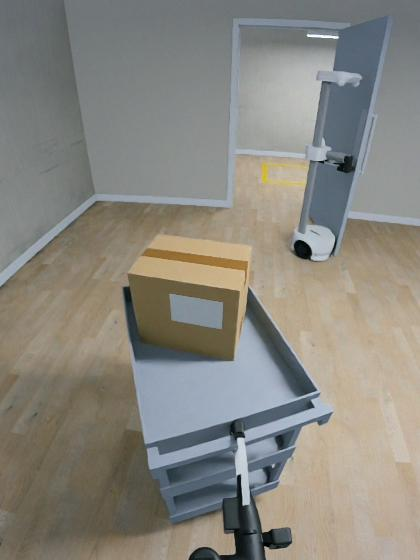

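Emit:
{"op": "move", "data": {"blocking": false, "r2": {"base":{"translate_m":-0.2,"strafe_m":0.12},"pace":"slow"}, "cameras": []}}

Emit:
{"op": "wait", "data": {"seconds": 9, "cameras": ["r2_head_camera"]}}

Scene clock: 654.53 s.
move: r2 moving
r1: as last shown
r1.base_tilt: forward=-1.6 right=+1.2
r1.lidar_m: 2.21 0.25 0.25 0.25 0.38 3.91 1.29 2.34 2.79 1.97 1.84 3.43
r1.motor_effort: lift_m=+19(19) arm_m=+4(4) wheel_0=+4(4) wheel_1=+2(2) wheel_2=-4(4)
r1.servo_current: wrist_yaw_rad=52(72) wrist_pitch_rad=46(46) wrist_roll_rad=26(52) gripper_m=46(46)
r1.wrist_depth_mm: - 137 - 1430 - - - / - 138 - 1464 - - - / 110 138 204 1537 - - - / 123 138 237 - - - - / - - - - - - - / - - 193 - 187 - - / - 1921 1863 137 - 1863 -
r2.base_odometry: x=+0.021 y=-0.696 heading=-1.912
r2.turned_by_wheels: +0.000
r2.turned_by_imu: +0.001
r2.base_tilt: forward=-0.7 right=+0.1
r2.lidar_m: 0.37 0.38 2.12 2.08 2.40 2.00 2.00 2.25 2.59 2.60 2.92 0.45
r2.base_status: translate_m moving; strafe_m moving
r2.joint_positions: lift_m=+0.650 arm_m=+0.000 wrist_yaw_rad=-0.001 wrist_pitch_rad=-0.009 wrist_roll_rad=+1.569 gripper_m=+0.011
r2.joint_status: not commanded
r2.measured_speeds: translate_m=-0.049 strafe_m=+0.028 rotate_rad=+0.000 lift_m=+0.000 arm_m=+0.000 wrist_yaw_rad=+0.000 wrist_pitch_rad=+0.000 wrist_roll_rad=+0.000
r2.motor_effort: lift_m=+14(14) arm_m=-4(4) wheel_0=-11(14) wheel_1=+3(5) wheel_2=+8(9)
r2.servo_current: wrist_yaw_rad=59(59) wrist_pitch_rad=59(59) wrist_roll_rad=52(52) gripper_m=65(72)
r2.hand_pose: x=+0.4592 y=-0.0878 z=+0.8312 quat_wxyz=(+0.708, +0.706, -0.004, +0.003) (m; r2's base frame)
r2.wrist_depth_mm: - - - 281 291 1464 1138 / - - - 271 276 1808 1229 / - - - 262 264 1863 - / - - 569 250 254 831 - / - - 484 241 243 820 - / - - 183 189 185 778 - / - - 539 - - - -
pictures: none
No camera images: "cameras" was empty.

Scene clock: 657.53 s.
earlier move: r2 done
r1.base_odometry: x=-1.752 y=+2.063 heading=-3.100
r1.turned_by_wheels: +0.000
r1.turned_by_imu: +0.000
r1.base_tilt: forward=-1.6 right=+1.3
r1.lidar_m: 2.19 0.25 0.25 0.25 0.41 3.91 1.31 2.37 2.78 2.20 2.03 3.44
r1.base_status: not commanded
r1.joint_positions: lift_m=+0.700 arm_m=+0.000 wrist_yaw_rad=+3.090 wrist_pitch_rad=+0.002 wrist_roll_rad=+0.000 gripper_m=+0.056
r1.joint_status: not commanded
r1.measured_speeds: all 0
r1.motor_effort: lift_m=+19(19) arm_m=+4(4) wheel_0=+4(5) wheel_1=+1(2) wheel_2=-4(4)
r1.servo_current: wrist_yaw_rad=33(72) wrist_pitch_rad=39(52) wrist_roll_rad=59(72) gripper_m=39(46)
r1.hand_pose: x=-0.1126 y=+0.1021 z=+0.8776 quat_wxyz=(+0.026, -0.001, +0.000, +1.000) (m; r1's base frame)
r1.wrist_depth_mm: - 137 - 1430 - - - / - 137 - 1537 - - - / 110 138 205 1464 - - - / 124 139 238 - - - - / - - - - - - - / - - 194 - 187 - - / - 1863 1863 137 - 1863 -
r2.base_odometry: x=+0.189 y=-0.557 heading=-1.912
r2.turned_by_wheels: +0.000
r2.turned_by_imu: -0.001
r2.base_tilt: forward=-0.7 right=+0.1
r2.lidar_m: 0.35 0.36 2.05 2.03 2.18 1.82 1.76 2.04 2.69 2.67 3.02 0.45
r2.base_status: done
r2.joint_positions: lift_m=+0.650 arm_m=+0.000 wrist_yaw_rad=-0.002 wrist_pitch_rad=-0.009 wrist_roll_rad=+1.569 gripper_m=+0.011
r2.joint_status: not commanded
r2.measured_speeds: all 0
r2.motor_effort: lift_m=+13(14) arm_m=-3(4) wheel_0=-8(15) wheel_1=+5(7) wheel_2=+3(10)
r2.servo_current: wrist_yaw_rad=39(59) wrist_pitch_rad=52(59) wrist_roll_rad=46(59) gripper_m=72(72)
r2.hand_pose: x=+0.4591 y=-0.0880 z=+0.8312 quat_wxyz=(+0.708, +0.706, -0.004, +0.002) (m; r2's base frame)
r2.wrist_depth_mm: - - - 277 286 1464 1182 / - - - 267 272 1863 1229 / - - - 257 260 - - / - - 508 249 251 820 - / - - 488 241 242 820 - / - - 182 189 185 788 - / - - 549 - - - -
wait: 3.00 of 9 s (r2 has come to rest)
pictures: r2_head_camera
Images, in order (width x height): r2_head_camera 420x560.

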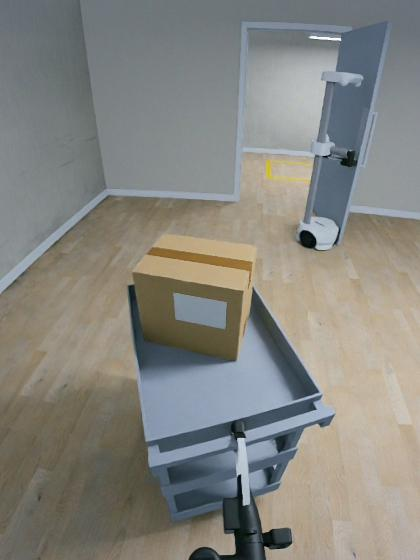

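Emit:
{"op": "move", "data": {"blocking": false, "r2": {"base":{"translate_m":0.35,"strafe_m":0.22},"pace":"slow"}, "cameras": []}}

Emit:
{"op": "wait", "data": {"seconds": 9, "cameras": ["r2_head_camera"]}}

Scene clock: 670.27 s.
move: r2 moving
r1: as last shown
r1.lidar_m: 2.21 0.26 0.26 0.25 0.37 3.90 1.31 2.34 2.79 2.21 2.04 3.43
r1.motor_effort: lift_m=+19(19) arm_m=+4(4) wheel_0=+4(4) wheel_1=+1(2) wheel_2=-4(4)
r1.servo_current: wrist_yaw_rad=59(59) wrist_pitch_rad=46(46) wrist_roll_rad=65(65) gripper_m=39(46)
r1.wrist_depth_mm: - 137 - 1397 - - - / - 137 - 1464 - - - / 110 138 205 1464 - - - / 123 139 237 - - - - / - - - - - - - / - - 193 - 187 - - / - 1921 1808 137 - 1863 -
r2.base_odometry: x=+0.193 y=-0.571 heading=-1.913
r2.turned_by_wheels: -0.001
r2.turned_by_imu: +0.000
r2.base_tilt: forward=-0.8 right=+0.1
r2.lidar_m: 0.36 0.37 2.05 2.02 2.22 1.82 1.80 2.02 2.71 2.68 3.04 0.47
r2.base_status: translate_m moving; strafe_m moving
r2.joint_positions: lift_m=+0.650 arm_m=+0.000 wrist_yaw_rad=-0.005 wrist_pitch_rad=-0.009 wrist_roll_rad=+1.569 gripper_m=+0.011
r2.joint_status: not commanded
r2.measured_speeds: translate_m=+0.047 strafe_m=+0.029 rotate_rad=+0.000 lift_m=+0.000 arm_m=+0.000 wrist_yaw_rad=+0.000 wrist_pitch_rad=+0.000 wrist_roll_rad=+0.000
r2.motor_effort: lift_m=+14(14) arm_m=-3(4) wheel_0=-7(12) wheel_1=+7(8) wheel_2=-13(15)
r2.servo_current: wrist_yaw_rad=46(59) wrist_pitch_rad=52(59) wrist_roll_rad=46(59) gripper_m=65(65)
r2.hand_pose: x=+0.4588 y=-0.0889 z=+0.8312 quat_wxyz=(+0.708, +0.706, -0.005, +0.001) (m; r2's base frame)
r2.wrist_depth_mm: - - - 273 283 1661 1205 / - - - 265 268 1863 504 / - - - 256 259 - - / - - 504 248 247 831 - / - - 488 238 242 809 - / - - 183 187 185 809 - / - - 549 - - - -
pictures: none
No camera images: "cameras" was empty.

Scene clock: 675.07 s.
earlier move: r2 done
r1.base_odometry: x=-1.752 y=+2.063 heading=-3.100
r1.turned_by_wheels: +0.000
r1.turned_by_imu: +0.000
r1.base_tilt: forward=-1.6 right=+1.3
r1.lidar_m: 2.22 0.27 0.25 0.25 0.40 3.91 1.31 2.34 2.78 1.89 2.10 3.45
r1.base_status: not commanded
r1.joint_positions: lift_m=+0.700 arm_m=+0.000 wrist_yaw_rad=+3.090 wrist_pitch_rad=+0.002 wrist_roll_rad=+0.000 gripper_m=+0.056
r1.joint_status: not commanded
r1.measured_speeds: all 0
r1.motor_effort: lift_m=+19(19) arm_m=+4(4) wheel_0=+4(5) wheel_1=+1(2) wheel_2=-4(4)
r1.servo_current: wrist_yaw_rad=33(72) wrist_pitch_rad=46(52) wrist_roll_rad=52(65) gripper_m=39(52)
r1.hand_pose: x=-0.1126 y=+0.1021 z=+0.8776 quat_wxyz=(+0.026, -0.001, +0.000, +1.000) (m; r1's base frame)
r1.wrist_depth_mm: - 137 - 1397 - - - / - 137 - 1430 - - - / 110 138 204 1499 - - - / 123 138 238 - - - - / - - - - - - - / - - 193 - 187 - - / - 1921 1808 137 - 1921 -
r2.base_odometry: x=+0.279 y=-0.960 heading=-1.912
r2.turned_by_wheels: +0.001
r2.turned_by_imu: +0.004
r2.base_tilt: forward=-0.7 right=+0.1
r2.lidar_m: 0.38 0.38 1.78 1.74 2.03 2.11 2.10 2.32 2.95 2.95 3.31 0.45
r2.base_status: done
r2.joint_positions: lift_m=+0.650 arm_m=+0.000 wrist_yaw_rad=+0.000 wrist_pitch_rad=-0.009 wrist_roll_rad=+1.569 gripper_m=+0.011
r2.joint_status: not commanded
r2.measured_speeds: all 0
r2.motor_effort: lift_m=+13(14) arm_m=+3(4) wheel_0=-1(12) wheel_1=+6(9) wheel_2=-5(17)
r2.servo_current: wrist_yaw_rad=33(65) wrist_pitch_rad=59(65) wrist_roll_rad=46(65) gripper_m=65(72)
r2.hand_pose: x=+0.4593 y=-0.0874 z=+0.8312 quat_wxyz=(+0.708, +0.706, -0.003, +0.003) (m; r2's base frame)
r2.wrist_depth_mm: - - - 262 279 1661 1229 / - - - 256 258 1808 525 / - - - 250 253 820 - / - - 480 244 246 820 - / - - 492 237 240 820 - / - - 184 187 185 798 - / - - 569 - - - -
wait: 4.80 of 9 s (r2 has come to rest)
pictures: r2_head_camera
Images, in order (width x height): r2_head_camera 420x560.

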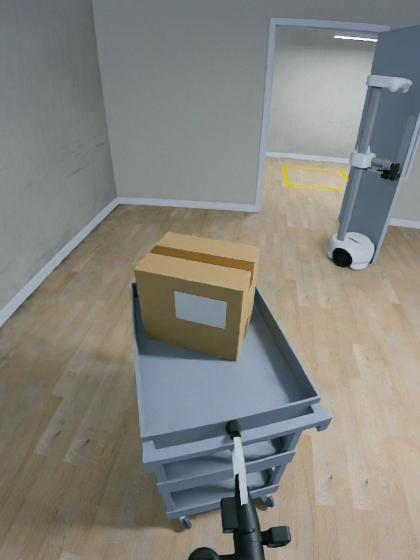

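Emit:
{"op": "move", "data": {"blocking": false, "r2": {"base":{"translate_m":-0.05,"strafe_m":0.3},"pace":"slow"}, "cameras": []}}

Emit:
{"op": "wait", "data": {"seconds": 9, "cameras": ["r2_head_camera"]}}

Scene clock: 685.00 s.
move: r2 moving
r1: as last shown
r1.base_tilt: forward=-1.6 right=+1.2
r1.lidar_m: 2.21 0.25 0.26 0.25 0.41 3.90 1.29 2.38 2.77 1.86 2.08 3.46
r1.motor_effort: lift_m=+19(19) arm_m=+4(4) wheel_0=+4(4) wheel_1=+2(2) wheel_2=-4(4)
r1.servo_current: wrist_yaw_rad=65(65) wrist_pitch_rad=52(52) wrist_roll_rad=52(59) gripper_m=39(46)
r1.wrist_depth_mm: - 137 - 1430 - - - / - 138 - 1499 - - - / 110 138 206 1464 - - - / 123 138 237 - - - - / - - - - - - - / - - 194 - 187 - - / - 1921 1808 137 - 1921 -
r2.base_odometry: x=+0.292 y=-0.963 heading=-1.912
r2.turned_by_wheels: +0.000
r2.turned_by_imu: +0.001
r2.base_tilt: forward=-0.7 right=+0.1
r2.lidar_m: 0.37 0.39 1.75 1.75 2.03 2.09 2.08 2.31 2.99 2.95 3.35 0.45
r2.base_status: translate_m moving; strafe_m moving
r2.joint_positions: lift_m=+0.650 arm_m=+0.000 wrist_yaw_rad=+0.000 wrist_pitch_rad=-0.009 wrist_roll_rad=+1.569 gripper_m=+0.011
r2.joint_status: not commanded
r2.measured_speeds: translate_m=-0.009 strafe_m=+0.050 rotate_rad=-0.002 lift_m=+0.000 arm_m=+0.000 wrist_yaw_rad=+0.000 wrist_pitch_rad=+0.000 wrist_roll_rad=+0.000
r2.motor_effort: lift_m=+13(14) arm_m=+4(4) wheel_0=-12(15) wheel_1=+7(10) wheel_2=+8(8)
r2.servo_current: wrist_yaw_rad=52(52) wrist_pitch_rad=52(59) wrist_roll_rad=39(59) gripper_m=65(65)
r2.hand_pose: x=+0.4593 y=-0.0874 z=+0.8312 quat_wxyz=(+0.708, +0.706, -0.003, +0.003) (m; r2's base frame)
r2.wrist_depth_mm: - - - 266 283 1708 1229 / - - - 258 262 1808 535 / - - - 252 253 820 - / - - 477 246 247 842 - / - - 492 238 241 820 - / - - 183 188 186 798 - / - - 564 - - - -
pictures: none
No camera images: "cameras" was empty.

Scene clock: 688.77 s.
earlier move: r2 done
r1.base_odometry: x=-1.752 y=+2.063 heading=-3.100
r1.turned_by_wheels: +0.000
r1.turned_by_imu: +0.000
r1.base_tilt: forward=-1.6 right=+1.2
r1.lidar_m: 2.21 0.25 0.27 0.25 0.40 3.91 1.30 2.38 2.79 2.01 2.39 3.47
r1.base_status: not commanded
r1.joint_positions: lift_m=+0.700 arm_m=+0.000 wrist_yaw_rad=+3.090 wrist_pitch_rad=+0.002 wrist_roll_rad=+0.000 gripper_m=+0.056
r1.joint_status: not commanded
r1.measured_speeds: all 0
r1.motor_effort: lift_m=+19(19) arm_m=+4(4) wheel_0=+4(4) wheel_1=+1(2) wheel_2=-4(4)
r1.servo_current: wrist_yaw_rad=52(72) wrist_pitch_rad=39(52) wrist_roll_rad=46(65) gripper_m=39(46)
r1.hand_pose: x=-0.1126 y=+0.1021 z=+0.8776 quat_wxyz=(+0.026, -0.001, +0.000, +1.000) (m; r1's base frame)
r1.wrist_depth_mm: - 137 - 1397 - - - / - 138 - 1464 - - - / 110 138 206 1464 - - - / 123 139 238 - - - - / - - - - - - - / - - 194 - 188 - - / - 1921 1808 137 - 1863 -
r2.base_odometry: x=+0.579 y=-1.014 heading=-1.912
r2.turned_by_wheels: +0.000
r2.turned_by_imu: +0.000
r2.base_tilt: forward=-0.7 right=+0.1
r2.lidar_m: 0.42 1.85 1.47 1.47 1.68 1.99 1.98 2.22 3.23 3.23 3.68 0.41
r2.base_status: done
r2.joint_positions: lift_m=+0.650 arm_m=+0.000 wrist_yaw_rad=-0.002 wrist_pitch_rad=-0.009 wrist_roll_rad=+1.569 gripper_m=+0.011
r2.joint_status: not commanded
r2.measured_speeds: all 0
r2.motor_effort: lift_m=+13(14) arm_m=+4(4) wheel_0=-7(15) wheel_1=+4(10) wheel_2=+8(11)
r2.servo_current: wrist_yaw_rad=46(65) wrist_pitch_rad=59(65) wrist_roll_rad=39(65) gripper_m=65(72)
r2.hand_pose: x=+0.4591 y=-0.0879 z=+0.8312 quat_wxyz=(+0.708, +0.706, -0.004, +0.003) (m; r2's base frame)
r2.wrist_depth_mm: - - 549 198 199 759 - / - - 449 206 207 768 - / - 492 442 215 215 798 - / - - 517 224 225 831 - / - - 615 231 235 - - / - - 185 189 185 1863 496 / - - - - - 1808 1229
wait: 3.77 of 9 s (r2 has come to rest)
pictures: r2_head_camera
Images, in order (width x height): r2_head_camera 420x560.

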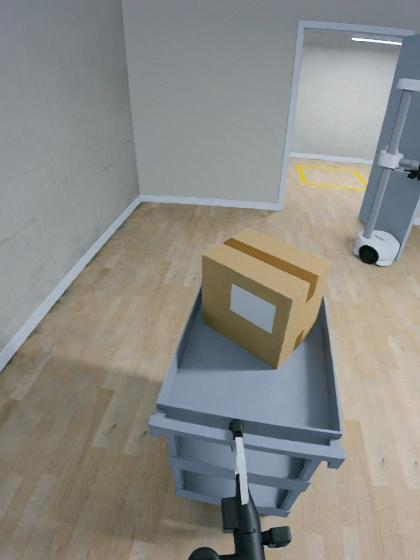

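Emit:
{"op": "move", "data": {"blocking": false, "r2": {"base":{"translate_m":-0.2,"strafe_m":0.2},"pace":"slow"}, "cameras": []}}

Emit:
{"op": "wait", "data": {"seconds": 9, "cameras": ["r2_head_camera"]}}

Scene clock: 699.13 s.
move: r2 moving
r1: as last shown
r1.base_tilt: forward=-1.6 right=+1.3
r1.lidar_m: 2.24 0.25 0.25 0.25 0.39 3.90 1.31 2.35 2.80 2.05 2.42 3.46
r1.motor_effort: lift_m=+19(19) arm_m=+4(4) wheel_0=+4(4) wheel_1=+2(2) wheel_2=-4(4)
r1.servo_current: wrist_yaw_rad=65(65) wrist_pitch_rad=46(52) wrist_roll_rad=39(52) gripper_m=46(46)
r1.wrist_depth_mm: - 137 - 1430 - - - / - 137 - 1499 - - - / 110 137 204 1499 - - - / 123 139 237 - - - - / - - - - - - - / - - 194 - 187 - - / - - 1863 137 - 1921 -
r2.base_odometry: x=+0.590 y=-1.008 heading=-1.911
r2.turned_by_wheels: +0.001
r2.turned_by_imu: +0.001
r2.base_tilt: forward=-0.7 right=+0.0
r2.lidar_m: 0.43 1.82 1.46 1.47 1.71 1.98 1.98 2.24 3.27 3.23 3.64 0.40
r2.base_status: translate_m moving; strafe_m moving
r2.joint_positions: lift_m=+0.650 arm_m=+0.000 wrist_yaw_rad=-0.002 wrist_pitch_rad=-0.009 wrist_roll_rad=+1.569 gripper_m=+0.011
r2.joint_status: not commanded
r2.measured_speeds: translate_m=-0.036 strafe_m=+0.035 rotate_rad=-0.002 lift_m=+0.000 arm_m=+0.000 wrist_yaw_rad=+0.002 wrist_pitch_rad=+0.000 wrist_roll_rad=+0.000
r2.motor_effort: lift_m=+13(13) arm_m=+4(4) wheel_0=-9(14) wheel_1=+4(6) wheel_2=+12(13)
r2.servo_current: wrist_yaw_rad=46(59) wrist_pitch_rad=52(59) wrist_roll_rad=46(52) gripper_m=72(72)
r2.hand_pose: x=+0.4591 y=-0.0879 z=+0.8312 quat_wxyz=(+0.708, +0.706, -0.004, +0.003) (m; r2's base frame)
r2.wrist_depth_mm: - - 530 196 198 741 - / - - 445 206 206 759 - / - 496 442 214 214 809 - / - - 525 223 226 831 - / - - 627 231 236 - - / - - 184 190 185 1863 492 / - - - - - 1921 1255
pictures: none
No camera images: "cameras" was empty.

Scene clock: 702.70 s.
earlier move: r2 done
r1.base_odometry: x=-1.752 y=+2.063 heading=-3.100
r1.turned_by_wheels: +0.000
r1.turned_by_imu: +0.000
r1.base_tilt: forward=-1.6 right=+1.3
r1.lidar_m: 2.20 0.27 0.25 0.25 0.40 3.91 1.29 2.37 2.78 2.31 2.76 3.45
r1.base_status: not commanded
r1.joint_positions: lift_m=+0.700 arm_m=+0.000 wrist_yaw_rad=+3.090 wrist_pitch_rad=+0.002 wrist_roll_rad=+0.000 gripper_m=+0.056
r1.joint_status: not commanded
r1.measured_speeds: all 0
r1.motor_effort: lift_m=+19(19) arm_m=+4(4) wheel_0=+4(5) wheel_1=+1(2) wheel_2=-4(4)
r1.servo_current: wrist_yaw_rad=52(78) wrist_pitch_rad=39(52) wrist_roll_rad=52(65) gripper_m=33(52)
r1.hand_pose: x=-0.1126 y=+0.1021 z=+0.8776 quat_wxyz=(+0.026, -0.001, +0.000, +1.000) (m; r1's base frame)
r1.wrist_depth_mm: - 137 - 1430 - - - / - 137 - 1464 - - - / 110 138 205 1464 - - - / 124 139 236 - - - - / - - - - - - - / - - 193 - 188 - - / - 1863 1863 137 - 1863 -
r2.base_odometry: x=+0.834 y=-0.892 heading=-1.911
r2.turned_by_wheels: +0.000
r2.turned_by_imu: +0.001
r2.base_tilt: forward=-0.7 right=+0.0
r2.lidar_m: 0.40 1.65 1.34 1.32 1.54 1.74 1.74 1.99 3.18 3.40 3.84 0.38
r2.base_status: done
r2.joint_positions: lift_m=+0.650 arm_m=+0.000 wrist_yaw_rad=+0.001 wrist_pitch_rad=-0.009 wrist_roll_rad=+1.569 gripper_m=+0.011
r2.joint_status: not commanded
r2.measured_speeds: all 0
r2.motor_effort: lift_m=+13(14) arm_m=+4(4) wheel_0=-3(14) wheel_1=+3(7) wheel_2=+8(14)
r2.servo_current: wrist_yaw_rad=59(59) wrist_pitch_rad=52(59) wrist_roll_rad=52(59) gripper_m=65(72)
r2.hand_pose: x=+0.4593 y=-0.0872 z=+0.8312 quat_wxyz=(+0.708, +0.706, -0.003, +0.004) (m; r2's base frame)
r2.wrist_depth_mm: - - 137 187 186 732 - / - 445 418 196 196 750 - / - - 459 206 207 798 - / - - 525 216 218 842 - / - - - 227 234 - - / - - 183 190 185 1808 496 / - - - - - 1863 1281
wait: 3.57 of 9 s (r2 has come to rest)
pictures: r2_head_camera
Images, in order (width x height): r2_head_camera 420x560.

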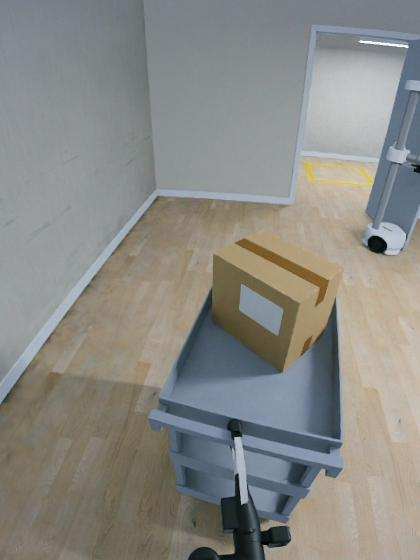

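Emit:
{"op": "move", "data": {"blocking": false, "r2": {"base":{"translate_m":-0.05,"strafe_m":0.25},"pace":"slow"}, "cameras": []}}

Emit:
{"op": "wait", "data": {"seconds": 9, "cameras": ["r2_head_camera"]}}

Scene clock: 709.73 s.
move: r2 moving
r1: as last shown
r1.base_tilt: forward=-1.6 right=+1.2
r1.lidar_m: 2.21 0.25 0.25 0.25 0.39 3.93 1.28 2.37 2.79 2.28 2.75 3.46
r1.motor_effort: lift_m=+19(19) arm_m=+4(4) wheel_0=+4(4) wheel_1=+2(2) wheel_2=-4(4)
r1.servo_current: wrist_yaw_rad=39(65) wrist_pitch_rad=39(52) wrist_roll_rad=39(59) gripper_m=39(46)
r1.wrist_depth_mm: - 137 - 1397 - - - / - 137 - 1464 - - - / 110 138 206 1464 - - - / 123 139 238 - - - - / - - - - - - - / - - 193 - 187 - - / - 1863 1863 137 - 1863 -
r2.base_odometry: x=+0.847 y=-0.894 heading=-1.911
r2.turned_by_wheels: +0.000
r2.turned_by_imu: +0.001
r2.base_tilt: forward=-0.7 right=+0.1
r2.lidar_m: 0.43 1.63 1.31 1.29 1.49 1.75 1.74 1.97 3.21 3.40 3.82 0.40
r2.base_status: translate_m moving; strafe_m moving
r2.joint_positions: lift_m=+0.650 arm_m=+0.000 wrist_yaw_rad=+0.001 wrist_pitch_rad=-0.009 wrist_roll_rad=+1.569 gripper_m=+0.011
r2.joint_status: not commanded
r2.measured_speeds: translate_m=-0.010 strafe_m=+0.050 rotate_rad=-0.002 lift_m=+0.000 arm_m=+0.000 wrist_yaw_rad=-0.002 wrist_pitch_rad=+0.000 wrist_roll_rad=+0.000
r2.motor_effort: lift_m=+13(14) arm_m=+4(4) wheel_0=-6(13) wheel_1=+6(7) wheel_2=+8(10)
r2.servo_current: wrist_yaw_rad=39(52) wrist_pitch_rad=52(59) wrist_roll_rad=52(52) gripper_m=65(72)
r2.hand_pose: x=+0.4593 y=-0.0872 z=+0.8312 quat_wxyz=(+0.708, +0.706, -0.003, +0.003) (m; r2's base frame)
r2.wrist_depth_mm: - - 138 188 188 732 - / - 452 421 196 197 750 - / - - 455 206 208 809 - / - - 525 218 220 831 - / - - - 228 235 - - / - - 183 190 183 1863 492 / - - - - - 1863 1308
pictures: none
No camera images: "cameras" was empty.

Scene clock: 713.00 s.
earlier move: r2 done
r1.base_odometry: x=-1.752 y=+2.063 heading=-3.100
r1.turned_by_wheels: +0.000
r1.turned_by_imu: +0.000
r1.base_tilt: forward=-1.6 right=+1.3
r1.lidar_m: 2.21 0.25 0.27 0.25 0.38 3.91 1.31 2.34 2.77 2.51 3.50 3.47
r1.base_status: not commanded
r1.joint_positions: lift_m=+0.700 arm_m=+0.000 wrist_yaw_rad=+3.090 wrist_pitch_rad=+0.002 wrist_roll_rad=+0.000 gripper_m=+0.056
r1.joint_status: not commanded
r1.measured_speeds: all 0
r1.motor_effort: lift_m=+19(19) arm_m=+4(4) wheel_0=+4(4) wheel_1=+2(2) wheel_2=-4(4)
r1.servo_current: wrist_yaw_rad=52(72) wrist_pitch_rad=39(52) wrist_roll_rad=59(65) gripper_m=46(46)
r1.hand_pose: x=-0.1126 y=+0.1021 z=+0.8776 quat_wxyz=(+0.026, -0.001, +0.000, +1.000) (m; r1's base frame)
r1.wrist_depth_mm: - 137 - 1430 - - - / - 137 - 1464 - - - / 110 138 206 1464 - - - / 123 139 237 - - - - / - - - - - - - / - - 194 - 188 - - / - 1921 1808 137 - 1863 -
r2.base_odometry: x=+1.086 y=-0.928 heading=-1.911
r2.turned_by_wheels: +0.000
r2.turned_by_imu: -0.001
r2.base_tilt: forward=-0.7 right=+0.1
r2.lidar_m: 0.44 1.39 1.09 1.09 1.26 1.65 1.64 1.90 3.01 3.62 0.37 0.36
r2.base_status: done
r2.joint_positions: lift_m=+0.650 arm_m=+0.000 wrist_yaw_rad=-0.004 wrist_pitch_rad=-0.009 wrist_roll_rad=+1.569 gripper_m=+0.011
r2.joint_status: not commanded
r2.measured_speeds: all 0
r2.motor_effort: lift_m=+13(14) arm_m=+4(4) wheel_0=-7(15) wheel_1=+5(7) wheel_2=+3(10)
r2.servo_current: wrist_yaw_rad=59(59) wrist_pitch_rad=46(59) wrist_roll_rad=52(59) gripper_m=65(72)
r2.hand_pose: x=+0.4589 y=-0.0887 z=+0.8312 quat_wxyz=(+0.708, +0.706, -0.005, +0.002) (m; r2's base frame)
r2.wrist_depth_mm: - 377 104 158 157 699 - / - 452 115 172 170 732 - / - - 126 185 187 - - / - - 634 206 205 - - / - - - 220 233 1921 492 / - - 182 190 185 1863 1255 / - - - - 281 1499 1138
wait: 3.27 of 9 s (r2 has come to rest)
pictures: r2_head_camera
Images, in order (width x height): r2_head_camera 420x560.

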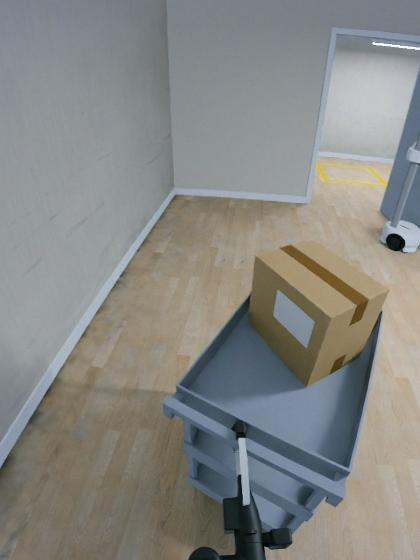

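Emit:
{"op": "move", "data": {"blocking": false, "r2": {"base":{"translate_m":0.7,"strafe_m":-0.45},"pace":"slow"}, "cameras": []}}

Emit:
{"op": "wait", "data": {"seconds": 10, "cameras": ["r2_head_camera"]}}

Scene clock: 721.03 s.
move: r2 moving
r1: as last shown
r1.lidar_m: 2.22 0.25 0.25 0.25 0.37 3.91 1.29 2.33 2.79 2.49 3.51 3.48
r1.servo_current: wrist_yaw_rad=65(65) wrist_pitch_rad=46(52) wrist_roll_rad=39(59) gripper_m=39(46)
r1.wrist_depth_mm: - 137 - 1430 - - - / - 137 - 1537 - - - / 110 138 204 1499 - - - / 123 139 238 - - - - / - - - - - - - / - - 195 - 187 - - / - 1921 1808 137 - 1921 -
r2.base_odometry: x=+1.075 y=-0.937 heading=-1.911
r2.turned_by_wheels: +0.000
r2.turned_by_imu: +0.000
r2.base_tilt: forward=-0.8 right=+0.1
r2.lidar_m: 0.44 1.35 1.09 1.08 1.27 1.67 1.66 1.87 3.00 3.61 0.41 0.35
r2.base_status: translate_m moving; strafe_m moving
r2.joint_positions: lift_m=+0.650 arm_m=+0.000 wrist_yaw_rad=-0.003 wrist_pitch_rad=-0.009 wrist_roll_rad=+1.569 gripper_m=+0.011
r2.joint_status: not commanded
r2.measured_speeds: translate_m=+0.046 strafe_m=-0.030 rotate_rad=+0.000 lift_m=+0.000 arm_m=+0.000 wrist_yaw_rad=+0.013 wrist_pitch_rad=+0.000 wrist_roll_rad=+0.000
r2.motor_effort: lift_m=+13(14) arm_m=+4(4) wheel_0=+10(11) wheel_1=-4(5) wheel_2=-11(13)
r2.servo_current: wrist_yaw_rad=65(65) wrist_pitch_rad=52(59) wrist_roll_rad=33(52) gripper_m=72(72)
r2.hand_pose: x=+0.4590 y=-0.0883 z=+0.8312 quat_wxyz=(+0.708, +0.706, -0.004, +0.002) (m; r2's base frame)
r2.wrist_depth_mm: - 373 - 153 153 - - / - 452 110 167 166 732 - / - - 123 183 183 - - / - - 133 200 202 - - / - - - 221 225 1808 496 / - - 178 187 185 1808 1229 / - - - - - 342 1118
pictures: none
No camera images: "cameras" was empty.

Scene clock: 730.03 s.
earlier move: r2 done
r1.base_odometry: x=-1.752 y=+2.063 heading=-3.100
r1.turned_by_wheels: +0.000
r1.turned_by_imu: -0.001
r1.base_tilt: forward=-1.6 right=+1.3
r1.lidar_m: 2.22 0.25 0.25 0.25 0.40 3.92 1.29 2.37 2.78 1.70 4.81 3.44
r1.base_status: not commanded
r1.joint_positions: lift_m=+0.700 arm_m=+0.000 wrist_yaw_rad=+3.090 wrist_pitch_rad=+0.002 wrist_roll_rad=+0.000 gripper_m=+0.056
r1.joint_status: not commanded
r1.measured_speeds: all 0
r1.motor_effort: lift_m=+19(20) arm_m=+4(4) wheel_0=+4(5) wheel_1=+1(2) wheel_2=-4(4)
r1.servo_current: wrist_yaw_rad=33(72) wrist_pitch_rad=46(52) wrist_roll_rad=52(65) gripper_m=39(52)
r1.hand_pose: x=-0.1126 y=+0.1021 z=+0.8776 quat_wxyz=(+0.026, -0.001, +0.000, +1.000) (m; r1's base frame)
r1.wrist_depth_mm: - 137 - 1397 - - - / - 137 - 1464 - - - / 110 138 205 1464 - - - / 123 139 238 - - - - / - - - - - - - / - - 193 - 187 - - / - 1863 1808 137 - 1921 -
r2.base_odometry: x=+0.428 y=-1.438 heading=-1.911
r2.turned_by_wheels: +0.000
r2.turned_by_imu: +0.007
r2.base_tilt: forward=-0.7 right=+0.1
r2.lidar_m: 0.45 1.71 1.41 1.40 1.58 2.43 2.45 2.75 3.32 3.33 3.71 0.35
r2.base_status: done
r2.joint_positions: lift_m=+0.650 arm_m=+0.000 wrist_yaw_rad=+0.003 wrist_pitch_rad=-0.009 wrist_roll_rad=+1.569 gripper_m=+0.011
r2.joint_status: not commanded
r2.measured_speeds: all 0
r2.motor_effort: lift_m=+13(14) arm_m=+4(4) wheel_0=+8(15) wheel_1=-3(7) wheel_2=-4(13)
r2.servo_current: wrist_yaw_rad=52(65) wrist_pitch_rad=59(65) wrist_roll_rad=52(59) gripper_m=65(72)
r2.hand_pose: x=+0.4595 y=-0.0867 z=+0.8312 quat_wxyz=(+0.708, +0.706, -0.002, +0.004) (m; r2's base frame)
r2.wrist_depth_mm: - 368 - 151 153 - - / - 455 107 165 164 732 - / - - 121 181 180 - - / - - 131 201 200 - - / - - - 215 224 1863 496 / - - 176 185 182 1863 1229 / - - - - - 1537 1182
wait: 9.00 of 10 s (r2 has come to rest)
pictures: r2_head_camera
Images, in order (width x height): r2_head_camera 420x560.

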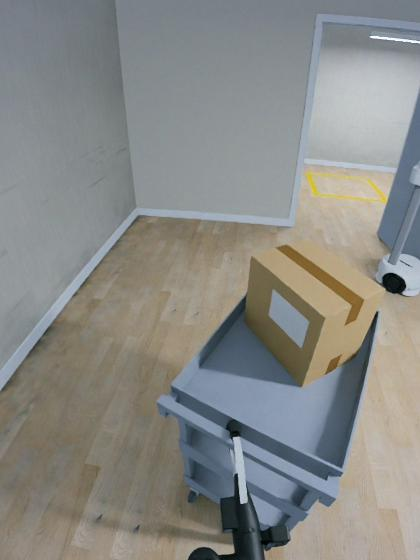

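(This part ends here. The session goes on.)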